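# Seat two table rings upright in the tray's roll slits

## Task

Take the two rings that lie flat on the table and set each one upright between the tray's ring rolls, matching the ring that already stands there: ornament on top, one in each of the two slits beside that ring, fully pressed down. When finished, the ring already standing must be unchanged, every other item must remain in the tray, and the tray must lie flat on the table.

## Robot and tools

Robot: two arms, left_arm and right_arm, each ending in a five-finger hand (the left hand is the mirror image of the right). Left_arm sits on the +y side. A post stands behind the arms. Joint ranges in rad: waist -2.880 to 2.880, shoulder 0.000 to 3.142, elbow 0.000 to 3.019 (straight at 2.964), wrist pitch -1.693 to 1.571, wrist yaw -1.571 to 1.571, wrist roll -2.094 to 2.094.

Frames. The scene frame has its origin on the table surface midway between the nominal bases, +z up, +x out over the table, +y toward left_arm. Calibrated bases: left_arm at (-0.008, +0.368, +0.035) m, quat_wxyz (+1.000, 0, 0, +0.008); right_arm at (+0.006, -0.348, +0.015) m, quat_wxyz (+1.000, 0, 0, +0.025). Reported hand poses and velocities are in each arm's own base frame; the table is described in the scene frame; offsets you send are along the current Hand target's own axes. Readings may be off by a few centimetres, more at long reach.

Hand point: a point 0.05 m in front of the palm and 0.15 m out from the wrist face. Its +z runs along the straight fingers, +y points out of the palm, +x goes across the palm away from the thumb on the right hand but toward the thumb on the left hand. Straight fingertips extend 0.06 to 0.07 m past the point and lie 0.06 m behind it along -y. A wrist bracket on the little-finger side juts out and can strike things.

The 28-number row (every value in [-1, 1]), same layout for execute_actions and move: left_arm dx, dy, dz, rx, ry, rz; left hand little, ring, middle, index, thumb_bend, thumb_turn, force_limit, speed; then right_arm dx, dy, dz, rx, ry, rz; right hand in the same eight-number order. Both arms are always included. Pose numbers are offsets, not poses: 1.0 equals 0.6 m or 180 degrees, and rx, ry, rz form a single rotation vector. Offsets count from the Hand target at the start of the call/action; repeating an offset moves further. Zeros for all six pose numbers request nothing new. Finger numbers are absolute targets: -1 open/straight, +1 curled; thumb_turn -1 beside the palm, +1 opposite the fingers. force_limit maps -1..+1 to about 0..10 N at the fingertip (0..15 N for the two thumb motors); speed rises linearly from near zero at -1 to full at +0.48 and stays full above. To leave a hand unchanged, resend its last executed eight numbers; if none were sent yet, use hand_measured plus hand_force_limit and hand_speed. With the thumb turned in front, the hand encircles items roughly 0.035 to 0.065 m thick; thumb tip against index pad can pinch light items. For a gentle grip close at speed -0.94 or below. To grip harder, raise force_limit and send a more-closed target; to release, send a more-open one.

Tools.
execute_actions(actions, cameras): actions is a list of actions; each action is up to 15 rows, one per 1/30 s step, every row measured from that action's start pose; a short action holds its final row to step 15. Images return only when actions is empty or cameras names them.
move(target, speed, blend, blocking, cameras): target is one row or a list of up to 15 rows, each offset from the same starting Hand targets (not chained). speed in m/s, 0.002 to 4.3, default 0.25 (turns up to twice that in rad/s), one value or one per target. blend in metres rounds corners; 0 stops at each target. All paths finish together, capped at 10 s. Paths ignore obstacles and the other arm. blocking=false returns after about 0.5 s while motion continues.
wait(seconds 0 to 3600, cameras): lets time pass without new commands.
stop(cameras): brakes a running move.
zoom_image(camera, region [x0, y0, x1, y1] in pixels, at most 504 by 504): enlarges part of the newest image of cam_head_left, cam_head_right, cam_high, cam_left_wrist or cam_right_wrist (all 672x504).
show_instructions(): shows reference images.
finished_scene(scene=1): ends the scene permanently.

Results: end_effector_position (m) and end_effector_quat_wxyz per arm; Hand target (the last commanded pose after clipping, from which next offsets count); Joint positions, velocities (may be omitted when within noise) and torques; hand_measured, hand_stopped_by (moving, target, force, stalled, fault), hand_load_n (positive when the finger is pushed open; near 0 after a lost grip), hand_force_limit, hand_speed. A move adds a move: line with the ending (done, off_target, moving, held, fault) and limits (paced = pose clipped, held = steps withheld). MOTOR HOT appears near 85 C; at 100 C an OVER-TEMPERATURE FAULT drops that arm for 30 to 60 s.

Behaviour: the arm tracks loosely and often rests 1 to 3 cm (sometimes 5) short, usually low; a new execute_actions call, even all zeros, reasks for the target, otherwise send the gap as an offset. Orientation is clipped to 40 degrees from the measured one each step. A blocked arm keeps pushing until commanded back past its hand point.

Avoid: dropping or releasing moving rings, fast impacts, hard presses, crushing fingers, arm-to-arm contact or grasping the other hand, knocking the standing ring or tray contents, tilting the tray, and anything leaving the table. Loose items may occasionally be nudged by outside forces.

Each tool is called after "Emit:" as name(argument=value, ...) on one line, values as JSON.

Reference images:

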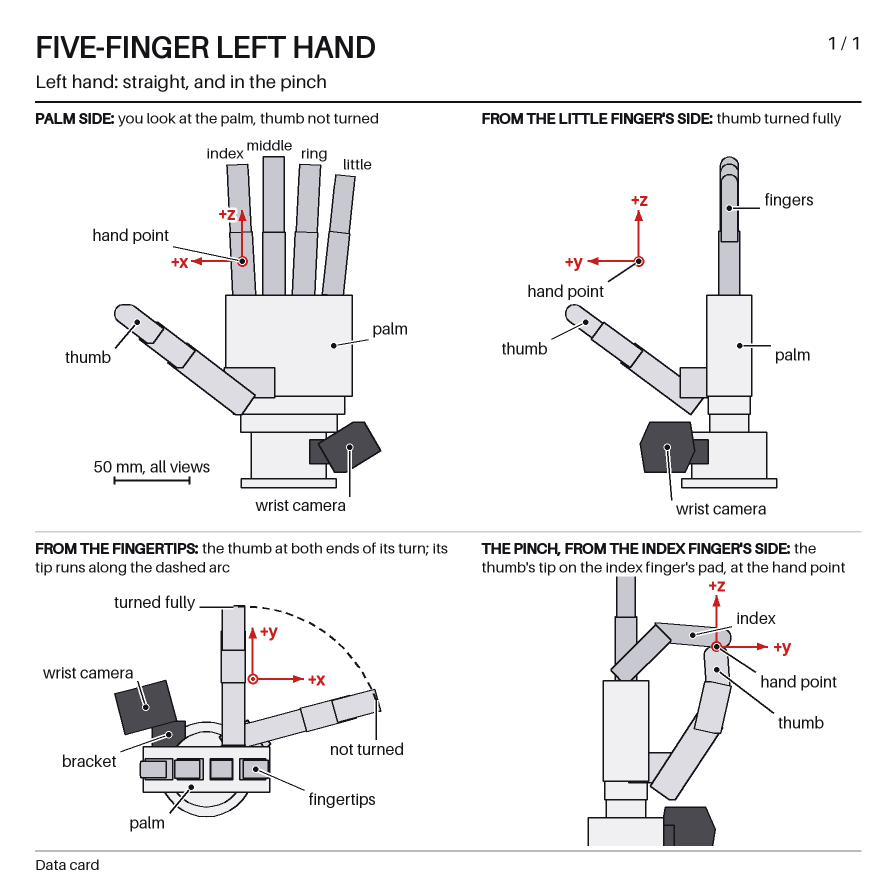

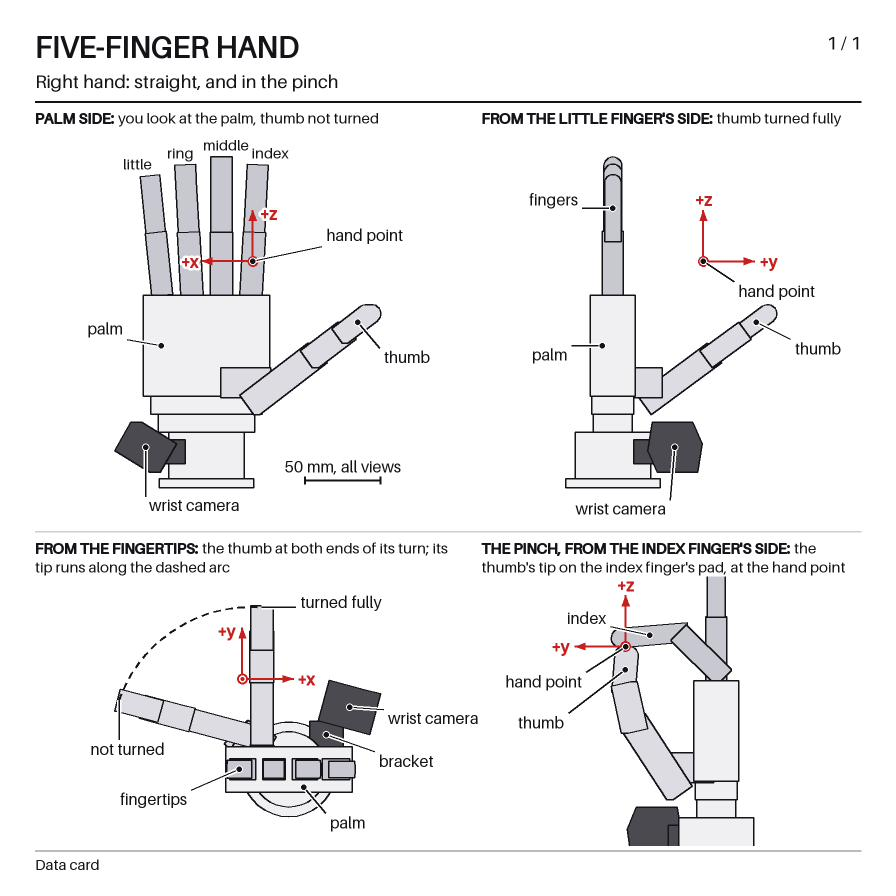

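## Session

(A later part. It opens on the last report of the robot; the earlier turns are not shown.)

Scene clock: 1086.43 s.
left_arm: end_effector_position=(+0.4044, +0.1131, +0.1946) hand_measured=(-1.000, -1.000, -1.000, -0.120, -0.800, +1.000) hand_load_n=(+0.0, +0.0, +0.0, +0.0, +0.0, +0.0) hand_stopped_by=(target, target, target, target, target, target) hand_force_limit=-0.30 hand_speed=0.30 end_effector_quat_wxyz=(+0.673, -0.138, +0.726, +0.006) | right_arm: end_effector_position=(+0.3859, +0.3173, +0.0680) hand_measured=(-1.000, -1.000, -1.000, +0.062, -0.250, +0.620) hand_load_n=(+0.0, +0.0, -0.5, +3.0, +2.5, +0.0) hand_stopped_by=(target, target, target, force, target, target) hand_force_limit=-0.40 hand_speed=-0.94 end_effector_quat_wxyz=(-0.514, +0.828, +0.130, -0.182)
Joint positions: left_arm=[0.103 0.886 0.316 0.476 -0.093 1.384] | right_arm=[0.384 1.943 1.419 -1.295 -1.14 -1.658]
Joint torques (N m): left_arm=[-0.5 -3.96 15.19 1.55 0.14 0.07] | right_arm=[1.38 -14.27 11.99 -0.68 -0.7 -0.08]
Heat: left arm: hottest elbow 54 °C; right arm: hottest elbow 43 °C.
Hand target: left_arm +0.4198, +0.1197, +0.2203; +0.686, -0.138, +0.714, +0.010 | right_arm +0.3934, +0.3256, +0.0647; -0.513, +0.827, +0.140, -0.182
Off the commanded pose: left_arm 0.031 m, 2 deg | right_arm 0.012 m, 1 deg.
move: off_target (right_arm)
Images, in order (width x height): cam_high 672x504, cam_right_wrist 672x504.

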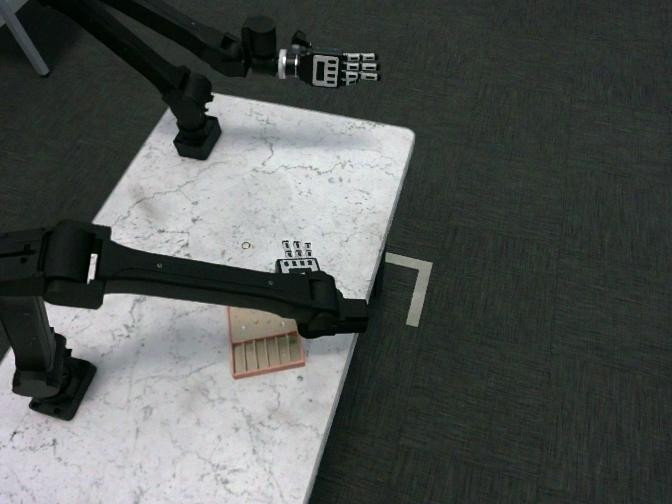

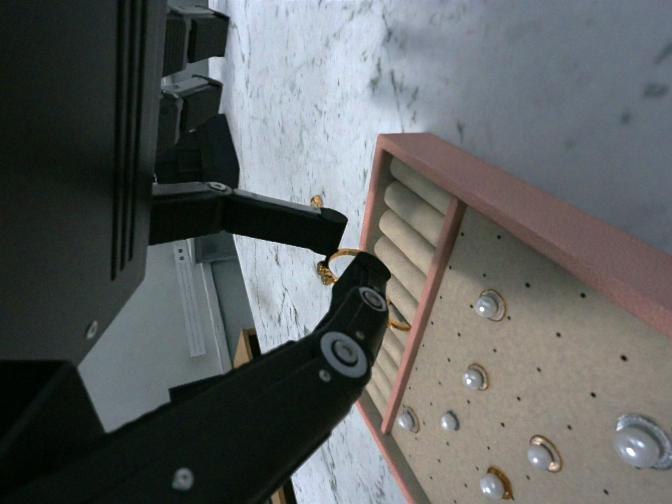

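Emit:
move(target=[[0,0,0,0,0,0,-1,-1,-1,-0.12,-0.8,1,-0.3,0.3,-0.0178,-0.0465,-0.013,-0.0035,-0.02,-0.009,-1,-1,-1,0.15,-0.25,0.62,-0.4,-0.94],[0,0,0,0,0,0,-1,-1,-1,-0.12,-0.8,1,-0.3,0.3,-0.0087,0.006,0.0107,-0.0035,-0.02,-0.009,-1,-1,-1,0.15,-0.25,0.62,-0.4,-0.94]], speed=0.06, cameras=["cam_right_wrist"])

Emit:
zoom_image(camera="cam_right_wrist", region=[300, 120, 500, 440])

Scene clock: 1101.60 s.
left_arm: end_effector_position=(+0.4044, +0.1131, +0.1946) hand_measured=(-1.000, -1.000, -1.000, -0.120, -0.800, +1.000) hand_load_n=(+0.0, -0.5, +0.0, +0.0, +0.0, +0.5) hand_stopped_by=(target, target, target, target, target, target) hand_force_limit=-0.30 hand_speed=0.30 end_effector_quat_wxyz=(+0.673, -0.138, +0.726, +0.006) | right_arm: end_effector_position=(+0.3872, +0.3223, +0.0733) hand_measured=(-1.000, -1.000, -1.000, +0.062, -0.250, +0.620) hand_load_n=(+0.0, +0.0, +0.0, +3.0, +3.0, +0.0) hand_stopped_by=(target, target, target, force, target, target) hand_force_limit=-0.40 hand_speed=-0.94 end_effector_quat_wxyz=(-0.509, +0.823, +0.164, -0.193)
Joint positions: left_arm=[0.103 0.886 0.316 0.476 -0.093 1.384] | right_arm=[0.399 1.979 1.489 -1.425 -1.124 -1.783]
Joint torques (N m): left_arm=[-0.15 -3.02 15.17 1.22 0.16 0.09] | right_arm=[1.55 -15.56 9.03 -0.24 -0.61 -0.07]
Heat: left arm: hottest elbow 54 °C; right arm: hottest elbow 42 °C.
Hand target: left_arm +0.4198, +0.1197, +0.2203; +0.686, -0.138, +0.714, +0.010 | right_arm +0.3860, +0.3270, +0.0597; -0.506, +0.822, +0.168, -0.200
Off the commanded pose: left_arm 0.031 m, 2 deg | right_arm 0.014 m, 1 deg.
move: off_target (right_arm)

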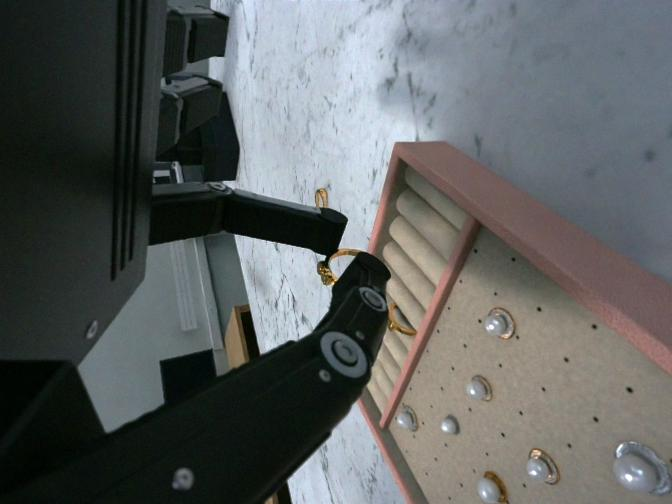

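Scaled by 1.575.

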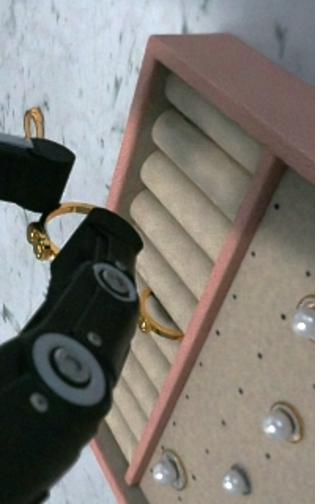

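Emit:
move(target=[[0,0,0,0,0,0,-1,-1,-1,-0.12,-0.8,1,-0.3,0.3,-0.0322,-0.0502,0.0007,0,0,0,-1,-1,-1,0.15,-0.25,0.62,-0.4,-0.94],[0,0,0,0,0,0,-1,-1,-1,-0.12,-0.8,1,-0.3,0.3,-0.022,0.0068,0.0265,0,0,0,-1,-1,-1,0.15,-0.25,0.62,-0.4,-0.94]], speed=0.06, cameras=["cam_right_wrist"])

Emit:
zoom_image(camera="cam_right_wrist", region=[300, 120, 500, 440])

Scene clock: 1110.70 s.
left_arm: end_effector_position=(+0.4044, +0.1131, +0.1946) hand_measured=(-1.000, -1.000, -1.000, -0.120, -0.800, +1.000) hand_load_n=(+0.0, +0.0, +0.0, +0.0, +0.0, +0.0) hand_stopped_by=(target, target, target, target, target, target) hand_force_limit=-0.30 hand_speed=0.30 end_effector_quat_wxyz=(+0.673, -0.138, +0.726, +0.006) | right_arm: end_effector_position=(+0.3745, +0.3286, +0.0670) hand_measured=(-1.000, -1.000, -1.000, +0.062, -0.250, +0.620) hand_load_n=(+0.0, +0.0, +0.0, +3.0, +3.0, +0.0) hand_stopped_by=(target, target, target, force, target, target) hand_force_limit=-0.40 hand_speed=-0.94 end_effector_quat_wxyz=(-0.510, +0.822, +0.176, -0.183)
Joint positions: left_arm=[0.103 0.886 0.316 0.476 -0.093 1.384] | right_arm=[0.421 1.947 1.429 -1.342 -1.126 -1.756]
Joint torques (N m): left_arm=[0.38 -3.19 15.08 1.54 0.12 0.04] | right_arm=[0.91 -14.56 7.72 -0.21 -0.8 0.11]
Heat: left arm: hottest elbow 55 °C; right arm: hottest elbow 42 °C.
Hand target: left_arm +0.4198, +0.1197, +0.2203; +0.686, -0.138, +0.714, +0.010 | right_arm +0.3670, +0.3310, +0.0516; -0.506, +0.822, +0.168, -0.200
Off the commanded pose: left_arm 0.031 m, 2 deg | right_arm 0.017 m, 2 deg.
move: off_target (right_arm)

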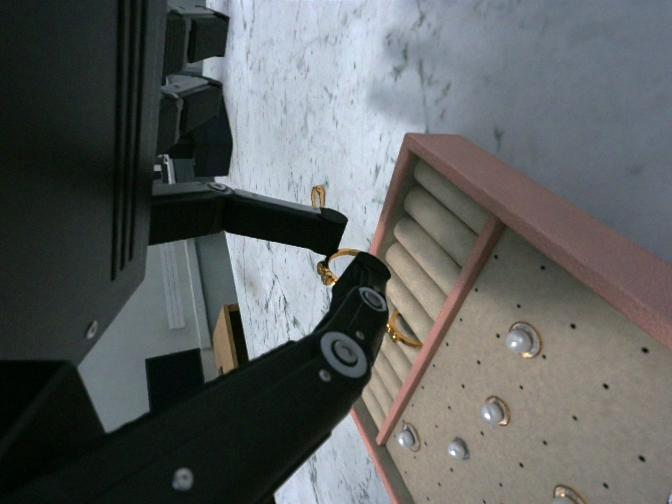

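Scaled by 1.575.

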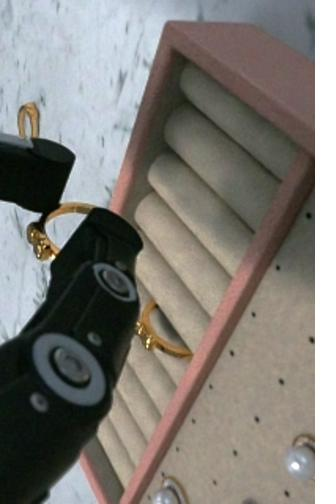

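Emit:
move(target=[[0,0,0,0,0,0,-1,-1,-1,-0.12,-0.8,1,-0.3,0.3,-0.0177,-0.0427,-0.0218,0,0,0,-1,-1,-1,0.15,-0.25,0.62,-0.4,-0.94],[0,0,0,0,0,0,-1,-1,-1,-0.12,-0.8,1,-0.3,0.3,-0.0057,0.0248,0.0087,0,0,0,-1,-1,-1,0.15,-0.25,0.62,-0.4,-0.94]], speed=0.06, cameras=["cam_right_wrist"])

Emit:
zoom_image(camera="cam_right_wrist", region=[300, 120, 500, 440])

Scene clock: 1117.87 s.
left_arm: end_effector_position=(+0.4044, +0.1131, +0.1946) hand_measured=(-1.000, -1.000, -1.000, -0.120, -0.800, +1.000) hand_load_n=(-0.5, +0.0, +0.0, +0.0, +0.0, +0.0) hand_stopped_by=(target, target, target, target, target, target) hand_force_limit=-0.30 hand_speed=0.30 end_effector_quat_wxyz=(+0.673, -0.138, +0.726, +0.006) | right_arm: end_effector_position=(+0.3686, +0.3259, +0.0515) hand_measured=(-1.000, -1.000, -1.000, +0.062, -0.250, +0.620) hand_load_n=(+0.0, +0.0, +0.0, +3.0, +2.5, +0.0) hand_stopped_by=(target, target, target, force, target, target) hand_force_limit=-0.40 hand_speed=-0.94 end_effector_quat_wxyz=(-0.510, +0.822, +0.174, -0.187)
Joint positions: left_arm=[0.103 0.886 0.316 0.476 -0.093 1.384] | right_arm=[0.421 1.958 1.398 -1.308 -1.126 -1.756]
Joint torques (N m): left_arm=[0.44 -3.43 15.17 1.28 0.12 0.05] | right_arm=[0.85 -14.62 7.39 -0.23 -0.78 0.07]
Heat: left arm: hottest elbow 55 °C; right arm: hottest elbow 41 °C.
Hand target: left_arm +0.4198, +0.1197, +0.2203; +0.686, -0.138, +0.714, +0.010 | right_arm +0.3626, +0.3270, +0.0366; -0.506, +0.822, +0.168, -0.200
Off the commanded pose: left_arm 0.031 m, 2 deg | right_arm 0.016 m, 2 deg.
move: off_target (right_arm)

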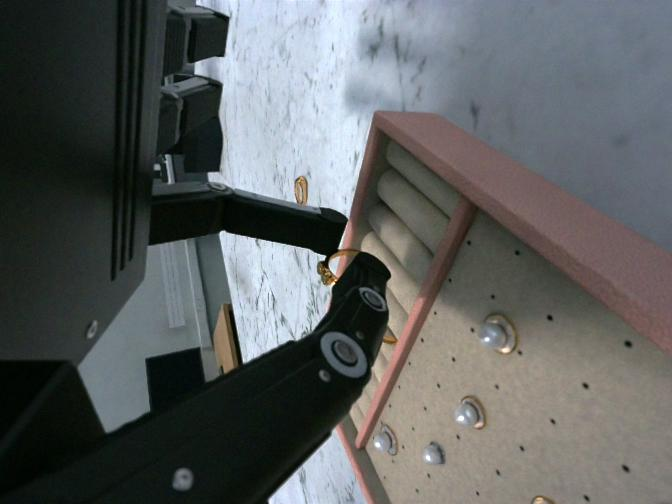

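Scaled by 1.575.

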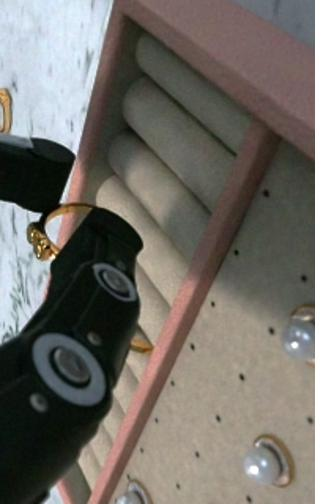

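Emit:
zoom_image(camera="cam_right_wrist", region=[340, 180, 460, 360])

Scaled by 2.800.

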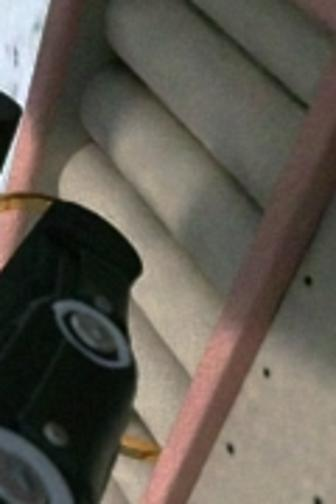

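Emit:
move(target=[0,0,0,0,0,0,-1,-1,-1,-0.12,-0.8,1,-0.3,0.3,0.0026,0.015,0.0068,0,0,0,-1,-1,-1,0.15,-0.25,0.62,-0.4,-0.94], speed=0.03, cameras=["cam_right_wrist"])

Emit:
zoom_image(camera="cam_right_wrist", region=[310, 200, 430, 360])

Scene clock: 1126.07 s.
left_arm: end_effector_position=(+0.4044, +0.1131, +0.1946) hand_measured=(-1.000, -1.000, -1.000, -0.120, -0.800, +1.000) hand_load_n=(+0.0, +0.0, +0.0, +0.0, +0.0, +0.0) hand_stopped_by=(target, target, target, target, target, target) hand_force_limit=-0.30 hand_speed=0.30 end_effector_quat_wxyz=(+0.673, -0.138, +0.726, +0.006) | right_arm: end_effector_position=(+0.3693, +0.3262, +0.0426) hand_measured=(-1.000, -1.000, -1.000, +0.062, -0.250, +0.620) hand_load_n=(+0.0, +0.0, +0.0, +3.0, +2.5, +0.0) hand_stopped_by=(target, target, target, force, target, target) hand_force_limit=-0.40 hand_speed=-0.94 end_effector_quat_wxyz=(-0.510, +0.822, +0.175, -0.185)
Joint positions: left_arm=[0.103 0.886 0.316 0.476 -0.093 1.384] | right_arm=[0.421 1.971 1.391 -1.286 -1.126 -1.756]
Joint torques (N m): left_arm=[-0.32 -3.49 15.36 1.37 0.11 0.04] | right_arm=[1.67 -14.51 7.34 -0.39 -0.74 0.05]
Heat: left arm: hottest elbow 56 °C; right arm: hottest elbow 40 °C.
Hand target: left_arm +0.4198, +0.1197, +0.2203; +0.686, -0.138, +0.714, +0.010 | right_arm +0.3624, +0.3269, +0.0266; -0.506, +0.822, +0.168, -0.200
Off the commanded pose: left_arm 0.031 m, 2 deg | right_arm 0.017 m, 2 deg.
move: off_target (right_arm)

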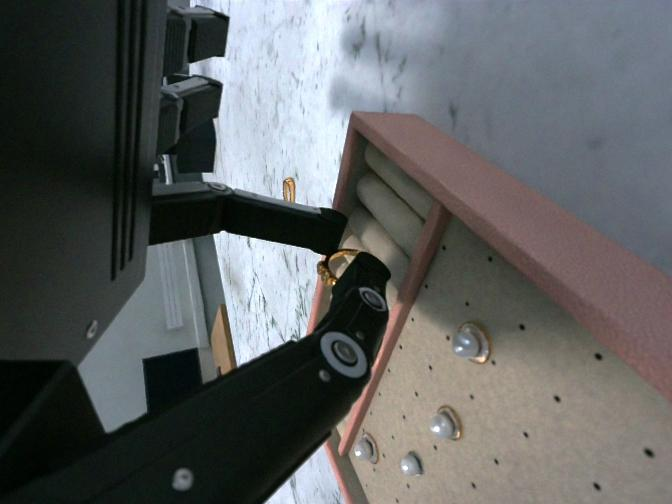

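Scaled by 3.150.

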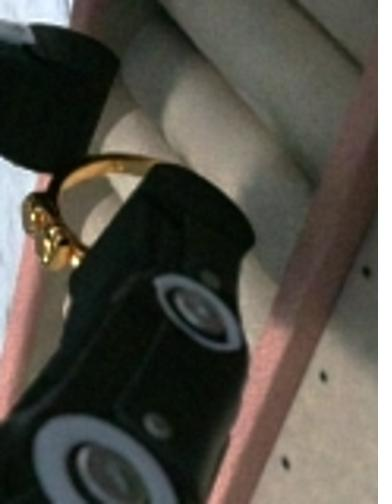

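Emit:
move(target=[0,0,0,0,0,0,-1,-1,-1,-0.12,-0.8,1,-0.3,0.3,0.0013,0.0075,0.0034,0,0,0,-1,-1,-1,0.15,-0.25,0.62,-0.4,-0.94], speed=0.03, cameras=["cam_right_wrist"])

Emit:
zoom_image(camera="cam_right_wrist", region=[310, 200, 430, 360])

Scene clock: 1138.63 s.
left_arm: end_effector_position=(+0.4044, +0.1131, +0.1946) hand_measured=(-1.000, -1.000, -1.000, -0.120, -0.800, +1.000) hand_load_n=(+0.0, +0.0, +0.0, +0.0, +0.0, +0.0) hand_stopped_by=(target, target, target, target, target, target) hand_force_limit=-0.30 hand_speed=0.30 end_effector_quat_wxyz=(+0.673, -0.138, +0.726, +0.006) | right_arm: end_effector_position=(+0.3707, +0.3269, +0.0392) hand_measured=(-1.000, -1.000, -1.000, +0.062, -0.250, +0.620) hand_load_n=(+0.0, +0.0, +0.0, +2.5, +2.0, +0.0) hand_stopped_by=(target, target, target, force, target, target) hand_force_limit=-0.40 hand_speed=-0.94 end_effector_quat_wxyz=(-0.510, +0.822, +0.176, -0.184)
Joint positions: left_arm=[0.103 0.886 0.316 0.476 -0.093 1.384] | right_arm=[0.421 1.977 1.391 -1.276 -1.126 -1.756]
Joint torques (N m): left_arm=[-0.15 -3.6 15.23 1.43 0.14 0.01] | right_arm=[1.2 -14.1 6.87 -0.23 -0.77 0.07]
Heat: left arm: hottest elbow 56 °C; right arm: hottest elbow 39 °C.
Hand target: left_arm +0.4198, +0.1197, +0.2203; +0.686, -0.138, +0.714, +0.010 | right_arm +0.3624, +0.3269, +0.0216; -0.506, +0.822, +0.168, -0.200
Off the commanded pose: left_arm 0.031 m, 2 deg | right_arm 0.019 m, 2 deg.
move: off_target (right_arm)

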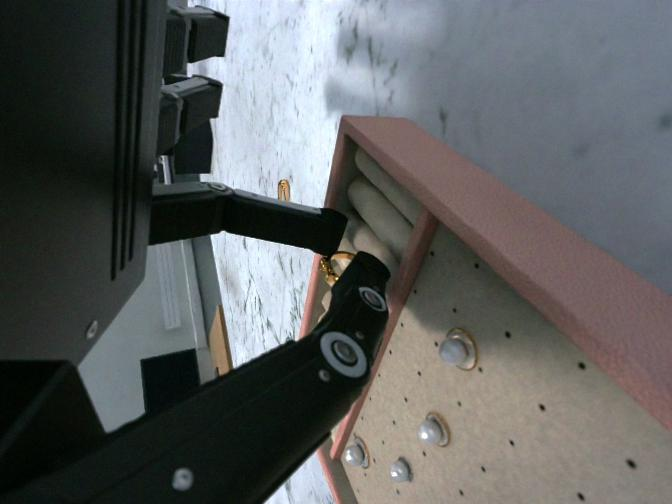

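Scaled by 3.150.

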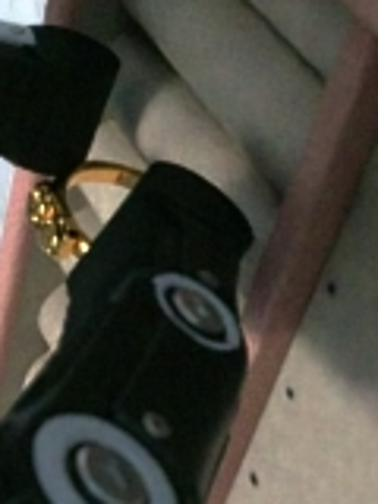

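Emit:
zoom_image(camera="cam_right_wrist", region=[320, 130, 450, 300])

Scaled by 2.965.

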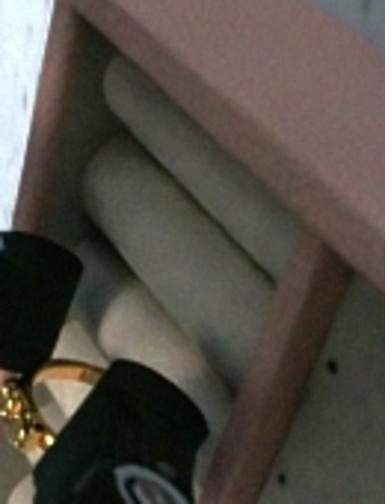

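Emit:
zoom_image(camera="cam_right_wrist", region=[310, 230, 380, 300])

Scaled by 7.200.

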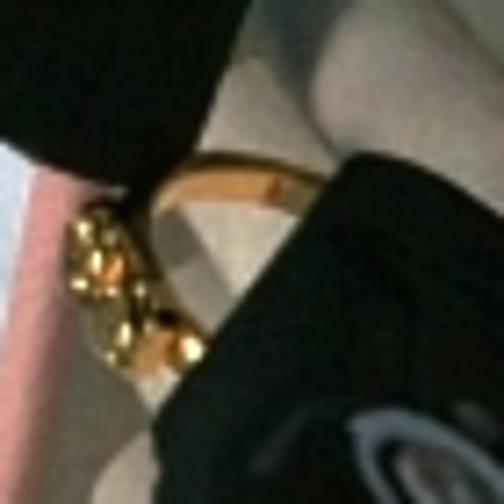

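Emit:
move(target=[[0,0,0,0,0,0,-1,-1,-1,-0.12,-0.8,1,-0.3,0.3,-0.0258,-0.0657,-0.0297,0,0,0,-1,-1,-1,0.15,-0.25,0.62,-0.4,-0.94],[0,0,0,0,0,0,-1,-1,-1,-0.12,-0.8,1,-0.3,0.3,-0.0172,-0.0162,-0.0072,0,0,0,-1,-1,-1,0.15,-0.25,0.62,-0.4,-0.94]], speed=0.05, cameras=["cam_right_wrist"])

Emit:
zoom_image(camera="cam_right_wrist", region=[320, 130, 480, 370])

Emit:
zoom_image(camera="cam_right_wrist", region=[310, 230, 380, 300])

Scene clock: 1160.83 s.
left_arm: end_effector_position=(+0.4044, +0.1131, +0.1946) hand_measured=(-1.000, -1.000, -1.000, -0.120, -0.800, +1.000) hand_load_n=(+0.0, +0.0, +0.0, +0.0, +0.5, +0.5) hand_stopped_by=(target, target, target, target, target, target) hand_force_limit=-0.30 hand_speed=0.30 end_effector_quat_wxyz=(+0.673, -0.138, +0.726, +0.006) | right_arm: end_effector_position=(+0.3612, +0.3226, +0.0495) hand_measured=(-1.000, -1.000, -1.000, +0.062, -0.250, +0.620) hand_load_n=(+0.0, +0.0, +0.0, +0.0, +0.0, +0.0) hand_stopped_by=(target, target, target, force, target, target) hand_force_limit=-0.40 hand_speed=-0.94 end_effector_quat_wxyz=(-0.510, +0.822, +0.174, -0.186)
Joint positions: left_arm=[0.103 0.886 0.316 0.476 -0.093 1.384] | right_arm=[0.421 1.943 1.367 -1.292 -1.126 -1.756]
Joint torques (N m): left_arm=[-0.32 -3.19 15.09 1.52 0.16 0.02] | right_arm=[0.91 -14.39 7.32 -0.23 -0.75 0.02]
Heat: left arm: hottest elbow 57 °C; right arm: hottest elbow 37 °C.
Hand target: left_arm +0.4198, +0.1197, +0.2203; +0.686, -0.138, +0.714, +0.010 | right_arm +0.3550, +0.3229, +0.0337; -0.506, +0.822, +0.168, -0.200
Off the commanded pose: left_arm 0.031 m, 2 deg | right_arm 0.017 m, 2 deg.
move: off_target (right_arm)

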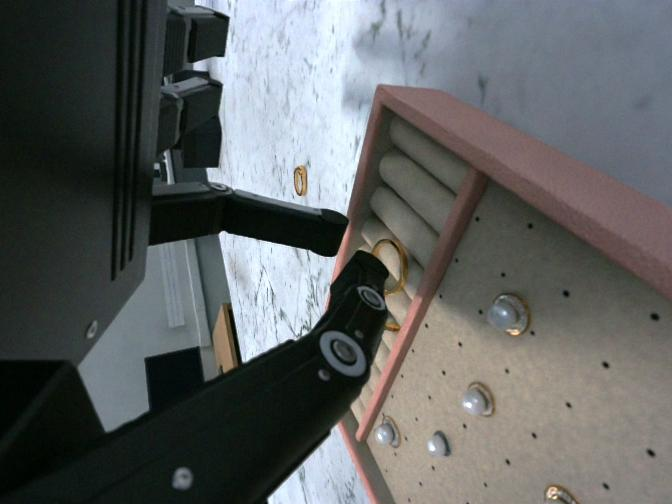

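Scaled by 2.100.

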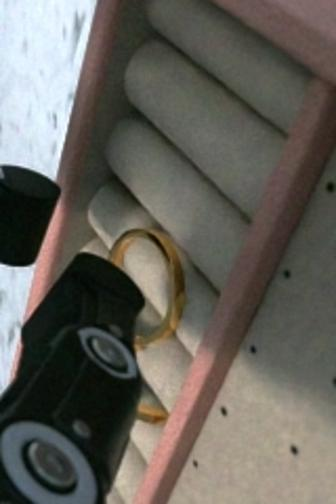

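Scaled by 7.200.

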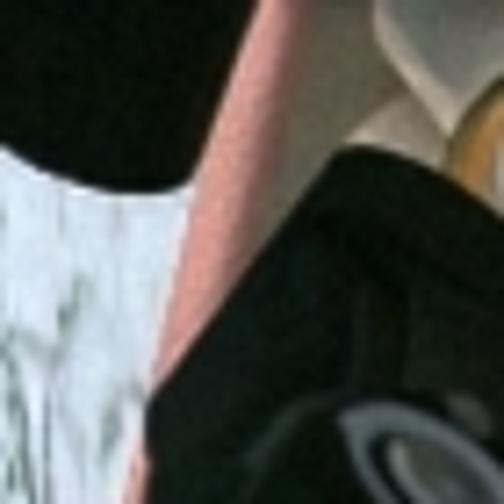

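Emit:
zoom_image(camera="cam_right_wrist", region=[355, 220, 425, 310])

Scaled by 5.600.

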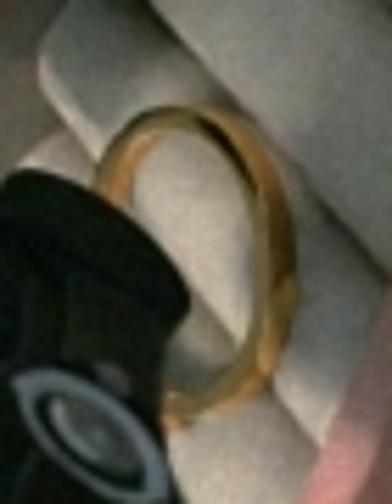

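Emit:
move(target=[0,0,0,0,0,0,-1,-1,-1,-0.12,-0.8,1,-0.3,0.3,-0.0159,-0.0900,-0.0408,0,0,0,-1,-1,-1,0.15,-0.25,0.62,-0.4,-0.94], speed=0.08, cameras=["cam_right_wrist","cam_high"])

Emit:
zoom_image(camera="cam_right_wrist", region=[380, 140, 560, 370])

Scene clock: 1165.03 s.
left_arm: end_effector_position=(+0.4044, +0.1131, +0.1946) hand_measured=(-1.000, -1.000, -1.000, -0.120, -0.800, +1.000) hand_load_n=(+0.0, +0.0, +0.0, +0.0, +0.0, +0.0) hand_stopped_by=(target, target, target, target, target, target) hand_force_limit=-0.30 hand_speed=0.30 end_effector_quat_wxyz=(+0.673, -0.138, +0.726, +0.006) | right_arm: end_effector_position=(+0.3459, +0.3158, +0.0832) hand_measured=(-1.000, -1.000, -1.000, +0.062, -0.250, +0.620) hand_load_n=(+0.0, +0.0, +0.0, +0.0, +0.5, +0.0) hand_stopped_by=(target, target, target, force, target, target) hand_force_limit=-0.40 hand_speed=-0.94 end_effector_quat_wxyz=(-0.504, +0.823, +0.158, -0.210)
Joint positions: left_arm=[0.103 0.886 0.316 0.476 -0.093 1.384] | right_arm=[0.421 1.893 1.375 -1.408 -1.126 -1.756]
Joint torques (N m): left_arm=[-0.5 -3.96 15.02 1.37 0.15 0.02] | right_arm=[1.79 -16.32 11.64 -0.9 -0.73 0.04]
Heat: left arm: hottest elbow 57 °C; right arm: hottest elbow 38 °C.
Hand target: left_arm +0.4198, +0.1197, +0.2203; +0.686, -0.138, +0.714, +0.010 | right_arm +0.3550, +0.3229, +0.0938; -0.506, +0.822, +0.168, -0.200
Off the commanded pose: left_arm 0.031 m, 2 deg | right_arm 0.016 m, 2 deg.
move: off_target (right_arm)
Images, in order (width x height): cam_high 672x504, cam_right_wrist 672x504.

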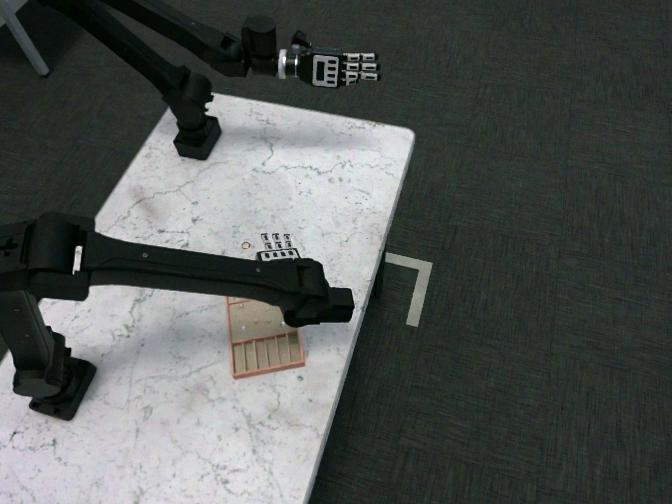

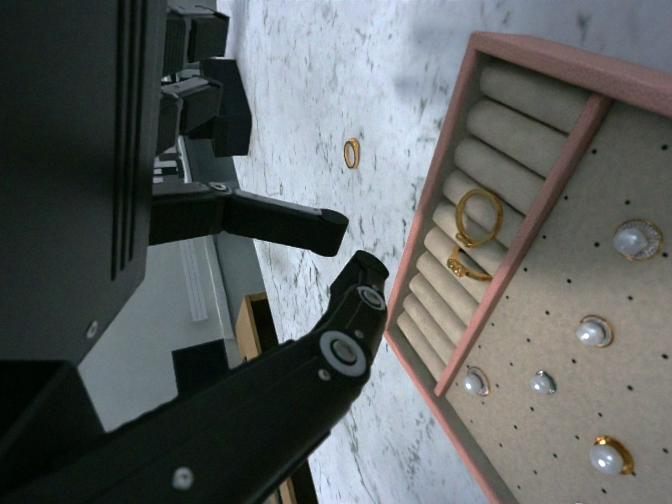

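Scaled by 2.191.

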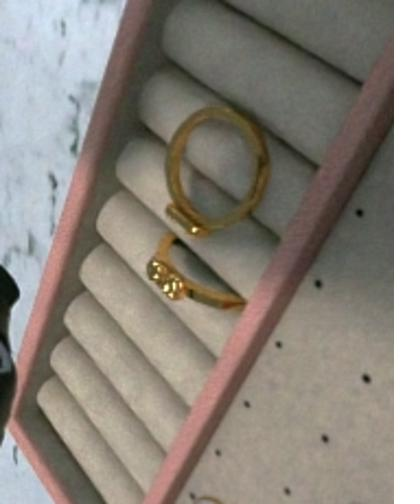

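Emit:
move(target=[[0,0,0,0,0,0,-1,-1,-1,-0.12,-0.8,1,-0.3,0.3,-0.0333,-0.1888,-0.0857,0,0,0,-1,-1,-1,-0.12,-0.8,1,-0.4,0],[0,0,0,0,0,0,-1,-1,-1,-0.12,-0.8,1,-0.3,0.3,-0.056,-0.1393,-0.2678,0.0529,0.2997,0.1359,-1,-1,-1,-0.12,-0.8,1,-0.4,0],[0,0,0,0,0,0,-1,-1,-1,-0.12,-0.8,1,-0.3,0.3,-0.2215,0.021,-0.5972,0.1059,0.5993,0.2719,-1,-1,-1,-0.12,-0.8,1,-0.4,0]], speed=[0.12,0.25,0.25], blend=[0.03,0.03,0], cameras=["cam_right_wrist","cam_high","cam_head_right"])

Scene clock: 1191.70 s.
left_arm: end_effector_position=(+0.4044, +0.1131, +0.1946) hand_measured=(-1.000, -1.000, -1.000, -0.120, -0.800, +1.000) hand_load_n=(+0.0, +0.0, +0.0, +0.0, +0.0, +0.5) hand_stopped_by=(target, target, target, target, target, target) hand_force_limit=-0.30 hand_speed=0.30 end_effector_quat_wxyz=(+0.673, -0.138, +0.726, +0.006) | right_arm: end_effector_position=(+0.4217, -0.0161, +0.2508) hand_measured=(-1.000, -1.000, -1.000, -0.120, -0.800, +1.000) hand_load_n=(+0.0, +0.0, +0.0, +0.0, +0.0, +0.0) hand_stopped_by=(target, target, target, target, target, target) hand_force_limit=-0.40 hand_speed=0.00 end_effector_quat_wxyz=(+0.425, -0.565, +0.624, -0.334)
Joint positions: left_arm=[0.103 0.886 0.316 0.476 -0.093 1.384] | right_arm=[-0.242 0.884 0.743 -0.307 -0.284 0.036]
Joint torques (N m): left_arm=[-0.26 -3.66 15.13 1.55 0.16 0.05] | right_arm=[-0.26 -4.48 11.19 1.98 0.06 0.11]
Heat: left arm: hottest elbow 58 °C; right arm: hottest elbow 39 °C.
Hand target: left_arm +0.4198, +0.1197, +0.2203; +0.686, -0.138, +0.714, +0.010 | right_arm +0.4202, -0.0201, +0.2496; +0.427, -0.557, +0.628, -0.338
Off the commanded pose: left_arm 0.031 m, 2 deg | right_arm 0.005 m, 1 deg.
move: done
Images, in order (width x height): cam_head_right 672x504, cam_high 672x504, cam_right_wrist 672x504.

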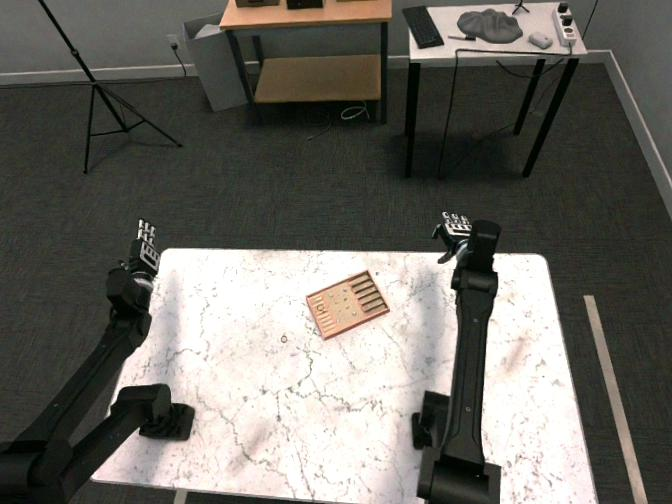

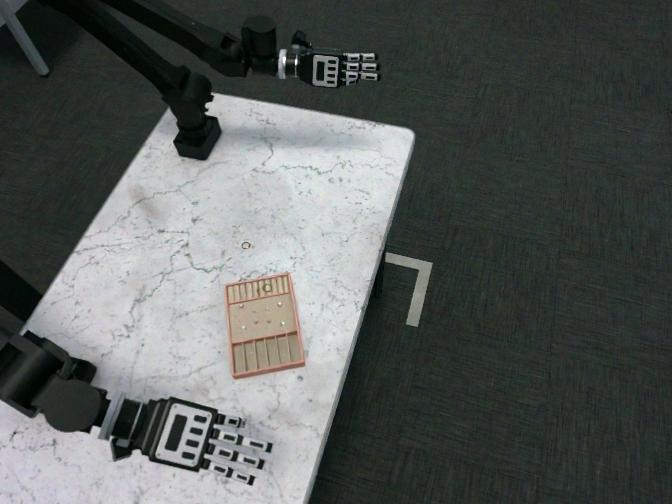

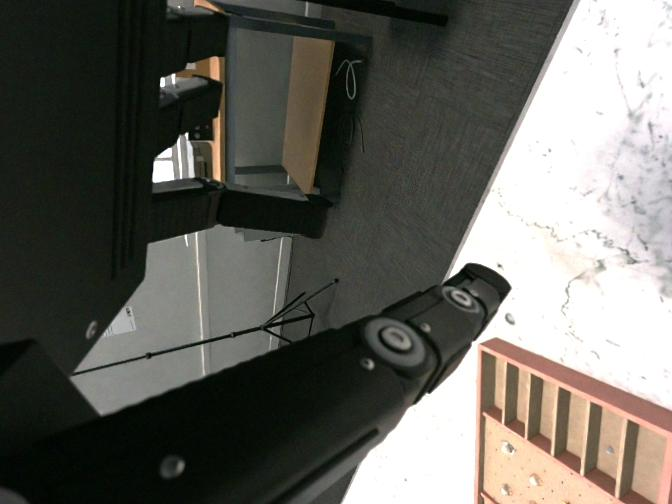

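Emit:
zoom_image(camera="cam_right_wrist", region=[440, 240, 672, 504])

Emit:
zoom_image(camera="cam_head_right", region=[270, 250, 410, 350])

Emit:
zoom_image(camera="cam_high", region=[215, 230, 315, 310])

Scaled by 1.909.

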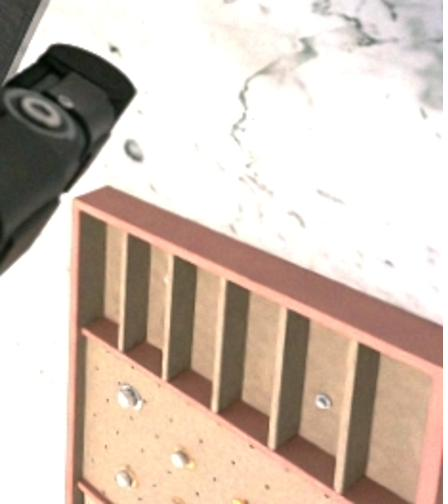

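Scaled by 3.600.

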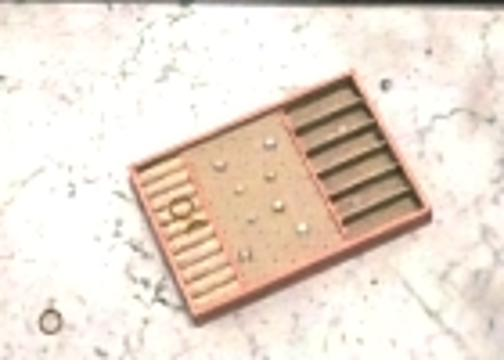

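Scaled by 5.040.

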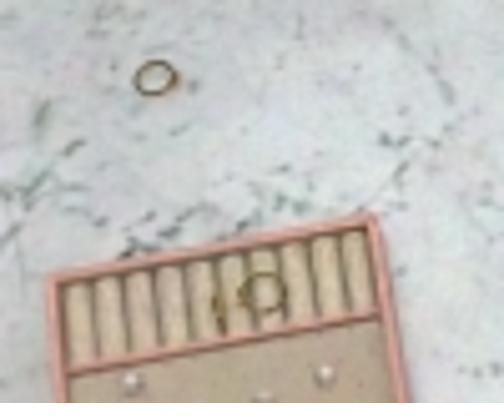

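Emit:
move(target=[0.3513,-0.7235,-0.3167,0.2131,0.3818,-0.2908,-1,-1,-1,-0.05,-0.8,-1,-0.3,0.3,0,0,0,0,0,0,-1,-1,-1,-0.12,-0.8,1,-0.4,0], speed=0.2, cameras=["cam_left_wrist","cam_high"])

Scene clock: 1212.90 s.
left_arm: end_effector_position=(+0.3065, -0.3561, +0.0807) hand_measured=(-1.000, -1.000, -1.000, -0.050, -0.800, -1.000) hand_load_n=(+0.0, +0.0, +0.0, +0.0, +0.0, +0.0) hand_stopped_by=(target, target, target, target, target, target) hand_force_limit=-0.30 hand_speed=0.30 end_effector_quat_wxyz=(+0.122, -0.194, +0.809, -0.541) | right_arm: end_effector_position=(+0.4218, -0.0160, +0.2508) hand_measured=(-1.000, -1.000, -1.000, -0.120, -0.800, +1.000) hand_load_n=(+0.0, +0.0, -0.5, +0.0, +0.0, +0.0) hand_stopped_by=(target, target, target, target, target, target) hand_force_limit=-0.40 hand_speed=0.00 end_effector_quat_wxyz=(+0.425, -0.565, +0.624, -0.333)
Joint positions: left_arm=[-0.648 1.334 0.54 0.356 0.427 0.177] | right_arm=[-0.242 0.884 0.743 -0.307 -0.284 0.036]
Joint torques (N m): left_arm=[-2.49 -9.35 13.05 2.28 0.19 -0.11] | right_arm=[-0.26 -4.66 11.28 1.78 -0.01 0.13]
Heat: left arm: hottest elbow 58 °C; right arm: hottest elbow 42 °C.
Hand target: left_arm +0.3214, -0.3751, +0.1000; +0.129, -0.185, +0.798, -0.559 | right_arm +0.4202, -0.0201, +0.2497; +0.427, -0.557, +0.628, -0.338
Off the commanded pose: left_arm 0.031 m, 3 deg | right_arm 0.004 m, 1 deg.
move: off_target (left_arm)
Images, in order (width x height): cam_high 672x504, cam_left_wrist 672x504.

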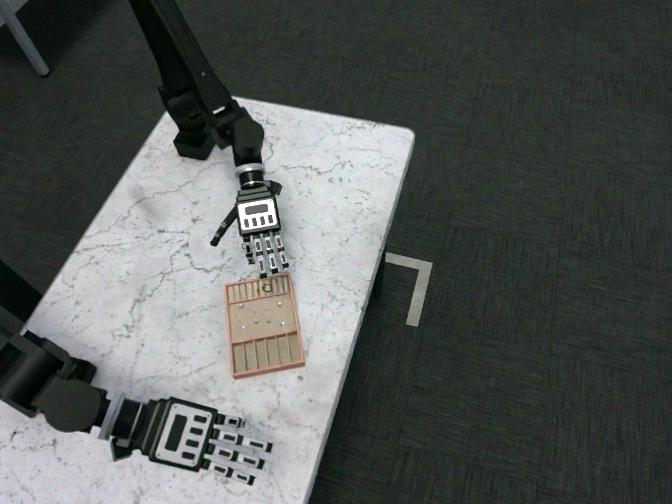

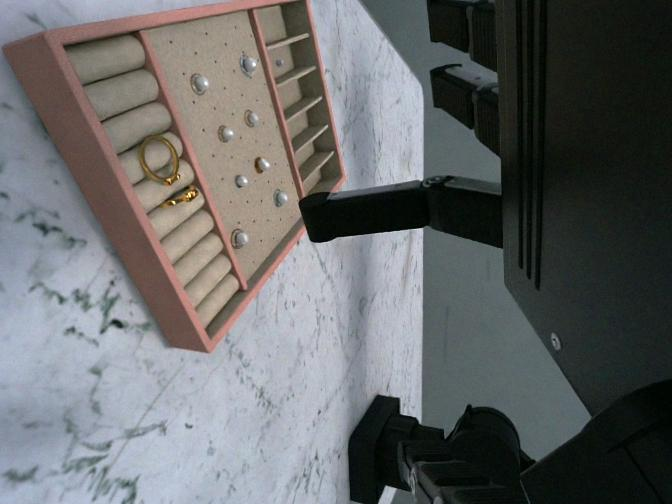

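Emit:
zoom_image(camera="cam_left_wrist", region=[40, 10, 260, 290])

Scaled by 1.800.

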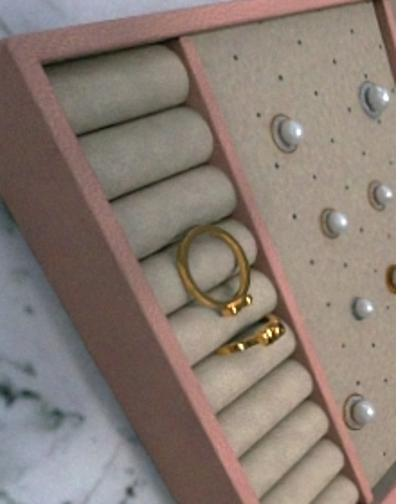

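Emit:
move(target=[-0.0508,0.0675,0.0093,0,0,0,-1,-1,-1,-0.05,-0.8,-1,-0.3,0.3,0,0,0,0,0,0,-1,-1,-1,-0.12,-0.8,1,-0.4,0], speed=0.1, cameras=["cam_left_wrist"])

Emit:
zoom_image(camera="cam_left_wrist", region=[140, 80, 360, 360])

Scene clock: 1225.13 s.
left_arm: end_effector_position=(+0.3275, -0.3478, +0.0499) hand_measured=(-1.000, -1.000, -1.000, -0.050, -0.800, -1.000) hand_load_n=(+0.0, +0.0, +0.0, +0.0, +0.0, -0.5) hand_stopped_by=(target, target, target, target, target, target) hand_force_limit=-0.30 hand_speed=0.30 end_effector_quat_wxyz=(+0.114, -0.194, +0.805, -0.548) | right_arm: end_effector_position=(+0.4218, -0.0160, +0.2508) hand_measured=(-1.000, -1.000, -1.000, -0.120, -0.800, +1.000) hand_load_n=(+0.0, +0.0, +0.0, +0.0, +0.0, +0.0) hand_stopped_by=(target, target, target, target, target, target) hand_force_limit=-0.40 hand_speed=0.00 end_effector_quat_wxyz=(+0.425, -0.565, +0.624, -0.333)
Joint positions: left_arm=[-0.582 1.467 0.54 0.487 0.504 0.193] | right_arm=[-0.242 0.884 0.743 -0.307 -0.284 0.036]
Joint torques (N m): left_arm=[-0.38 -10.46 10.48 2.29 0.28 0.03] | right_arm=[-0.26 -4.48 11.19 1.76 0.04 0.11]
Heat: left arm: hottest elbow 56 °C; right arm: hottest elbow 43 °C.
Hand target: left_arm +0.3451, -0.3539, +0.0602; +0.130, -0.185, +0.798, -0.559 | right_arm +0.4202, -0.0201, +0.2497; +0.427, -0.557, +0.628, -0.338
Off the commanded pose: left_arm 0.021 m, 2 deg | right_arm 0.004 m, 1 deg.
move: off_target (left_arm)

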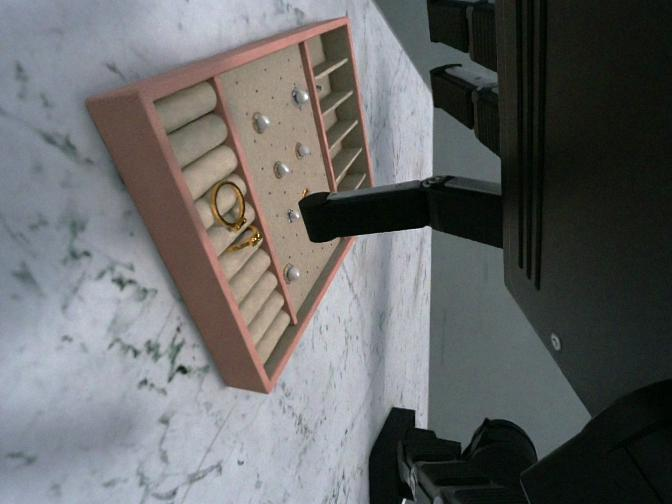

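Scaled by 1.800.

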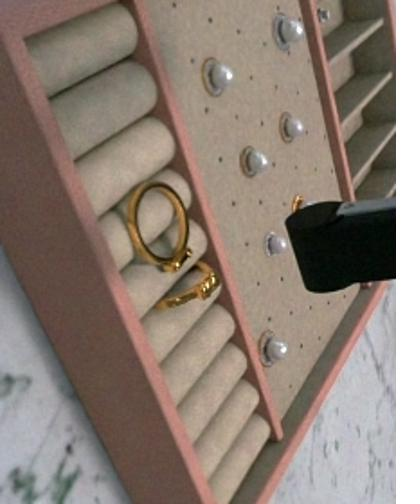

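Emit:
move(target=[-0.0068,0.0483,0.023,0,0,0,-1,-1,-1,-0.05,-0.8,-1,-0.3,0.3,0,0,0,0,0,0,-1,-1,-1,-0.12,-0.8,1,-0.4,0], speed=0.06, cameras=["cam_left_wrist"])

Emit:
zoom_image(camera="cam_left_wrist", region=[200, 120, 360, 320])

Scene clock: 1235.30 s.
left_arm: end_effector_position=(+0.3347, -0.3515, +0.0221) hand_measured=(-1.000, -1.000, -1.000, -0.050, -0.800, -1.000) hand_load_n=(+0.0, +0.0, +0.0, +0.0, +0.0, -0.5) hand_stopped_by=(target, target, target, target, target, target) hand_force_limit=-0.30 hand_speed=0.30 end_effector_quat_wxyz=(+0.116, -0.191, +0.804, -0.551) | right_arm: end_effector_position=(+0.4218, -0.0160, +0.2508) hand_measured=(-1.000, -1.000, -1.000, -0.120, -0.800, +1.000) hand_load_n=(+0.0, +0.0, +0.0, +0.0, +0.0, +0.0) hand_stopped_by=(target, target, target, target, target, target) hand_force_limit=-0.40 hand_speed=0.00 end_effector_quat_wxyz=(+0.425, -0.565, +0.624, -0.333)
Joint positions: left_arm=[-0.579 1.578 0.54 0.606 0.509 0.196] | right_arm=[-0.242 0.884 0.743 -0.307 -0.284 0.036]
Joint torques (N m): left_arm=[0.5 -12.34 8.85 2.35 0.32 0.03] | right_arm=[-0.09 -4.84 11.32 1.77 0.06 0.09]
Heat: left arm: hottest elbow 54 °C; right arm: hottest elbow 43 °C.
Hand target: left_arm +0.3500, -0.3550, +0.0283; +0.130, -0.185, +0.798, -0.559 | right_arm +0.4202, -0.0201, +0.2497; +0.427, -0.557, +0.628, -0.338
Off the commanded pose: left_arm 0.017 m, 2 deg | right_arm 0.004 m, 1 deg.
move: off_target (left_arm)

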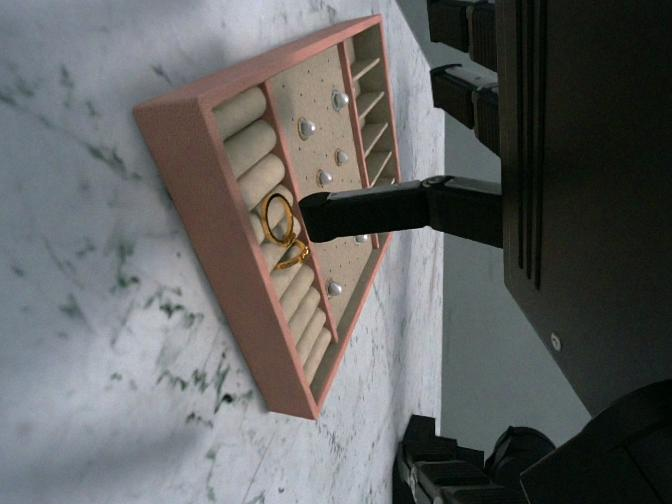

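Scaled by 2.520.

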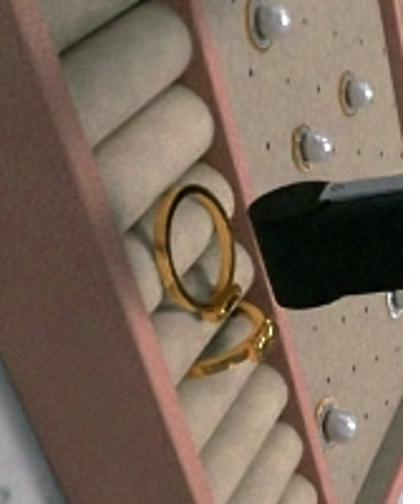

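Emit:
move(target=[0.0033,0.0108,0.0092,0,0,0,-1,-1,-1,-0.05,-0.8,-1,-0.3,0.3,0,0,0,0,0,0,-1,-1,-1,-0.12,-0.8,1,-0.4,0], speed=0.05, cameras=["cam_left_wrist"])

Emit:
zoom_image(camera="cam_left_wrist", region=[220, 140, 360, 300])

Scene clock: 1239.20 s.
left_arm: end_effector_position=(+0.3367, -0.3521, +0.0141) hand_measured=(-1.000, -1.000, -1.000, -0.050, -0.800, -1.000) hand_load_n=(+0.0, +0.0, -0.5, +0.0, -0.5, +0.0) hand_stopped_by=(target, target, target, target, target, target) hand_force_limit=-0.30 hand_speed=0.30 end_effector_quat_wxyz=(+0.118, -0.192, +0.804, -0.551) | right_arm: end_effector_position=(+0.4218, -0.0160, +0.2508) hand_measured=(-1.000, -1.000, -1.000, -0.120, -0.800, +1.000) hand_load_n=(+0.0, +0.0, +0.0, +0.0, +0.0, +0.0) hand_stopped_by=(target, target, target, target, target, target) hand_force_limit=-0.40 hand_speed=0.00 end_effector_quat_wxyz=(+0.425, -0.565, +0.624, -0.333)
Joint positions: left_arm=[-0.579 1.609 0.54 0.637 0.505 0.196] | right_arm=[-0.242 0.884 0.743 -0.307 -0.284 0.036]
Joint torques (N m): left_arm=[-0.73 -11.93 8.68 2.54 0.17 -0.04] | right_arm=[-0.09 -4.42 11.3 1.84 0.02 0.14]
Heat: left arm: hottest elbow 53 °C; right arm: hottest elbow 44 °C.
Hand target: left_arm +0.3495, -0.3585, +0.0203; +0.130, -0.185, +0.798, -0.559 | right_arm +0.4202, -0.0201, +0.2497; +0.427, -0.557, +0.628, -0.338
Off the commanded pose: left_arm 0.016 m, 2 deg | right_arm 0.004 m, 1 deg.
move: off_target (left_arm)

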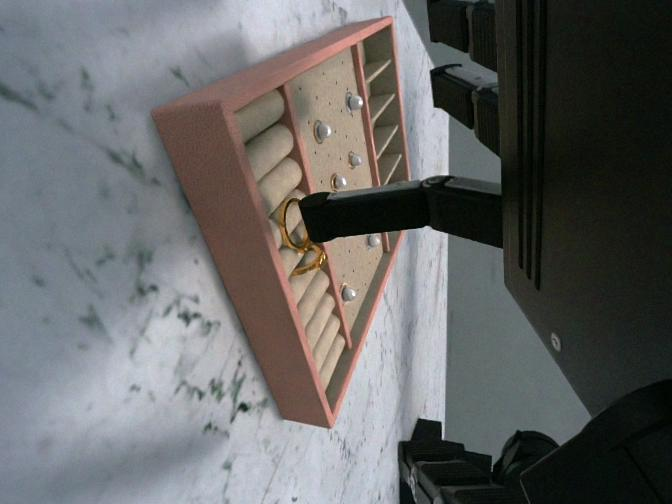

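Scaled by 3.150.

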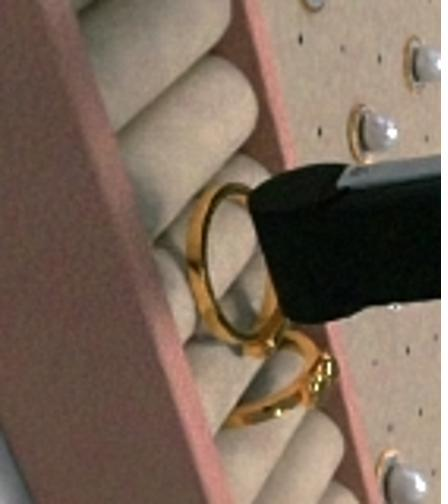

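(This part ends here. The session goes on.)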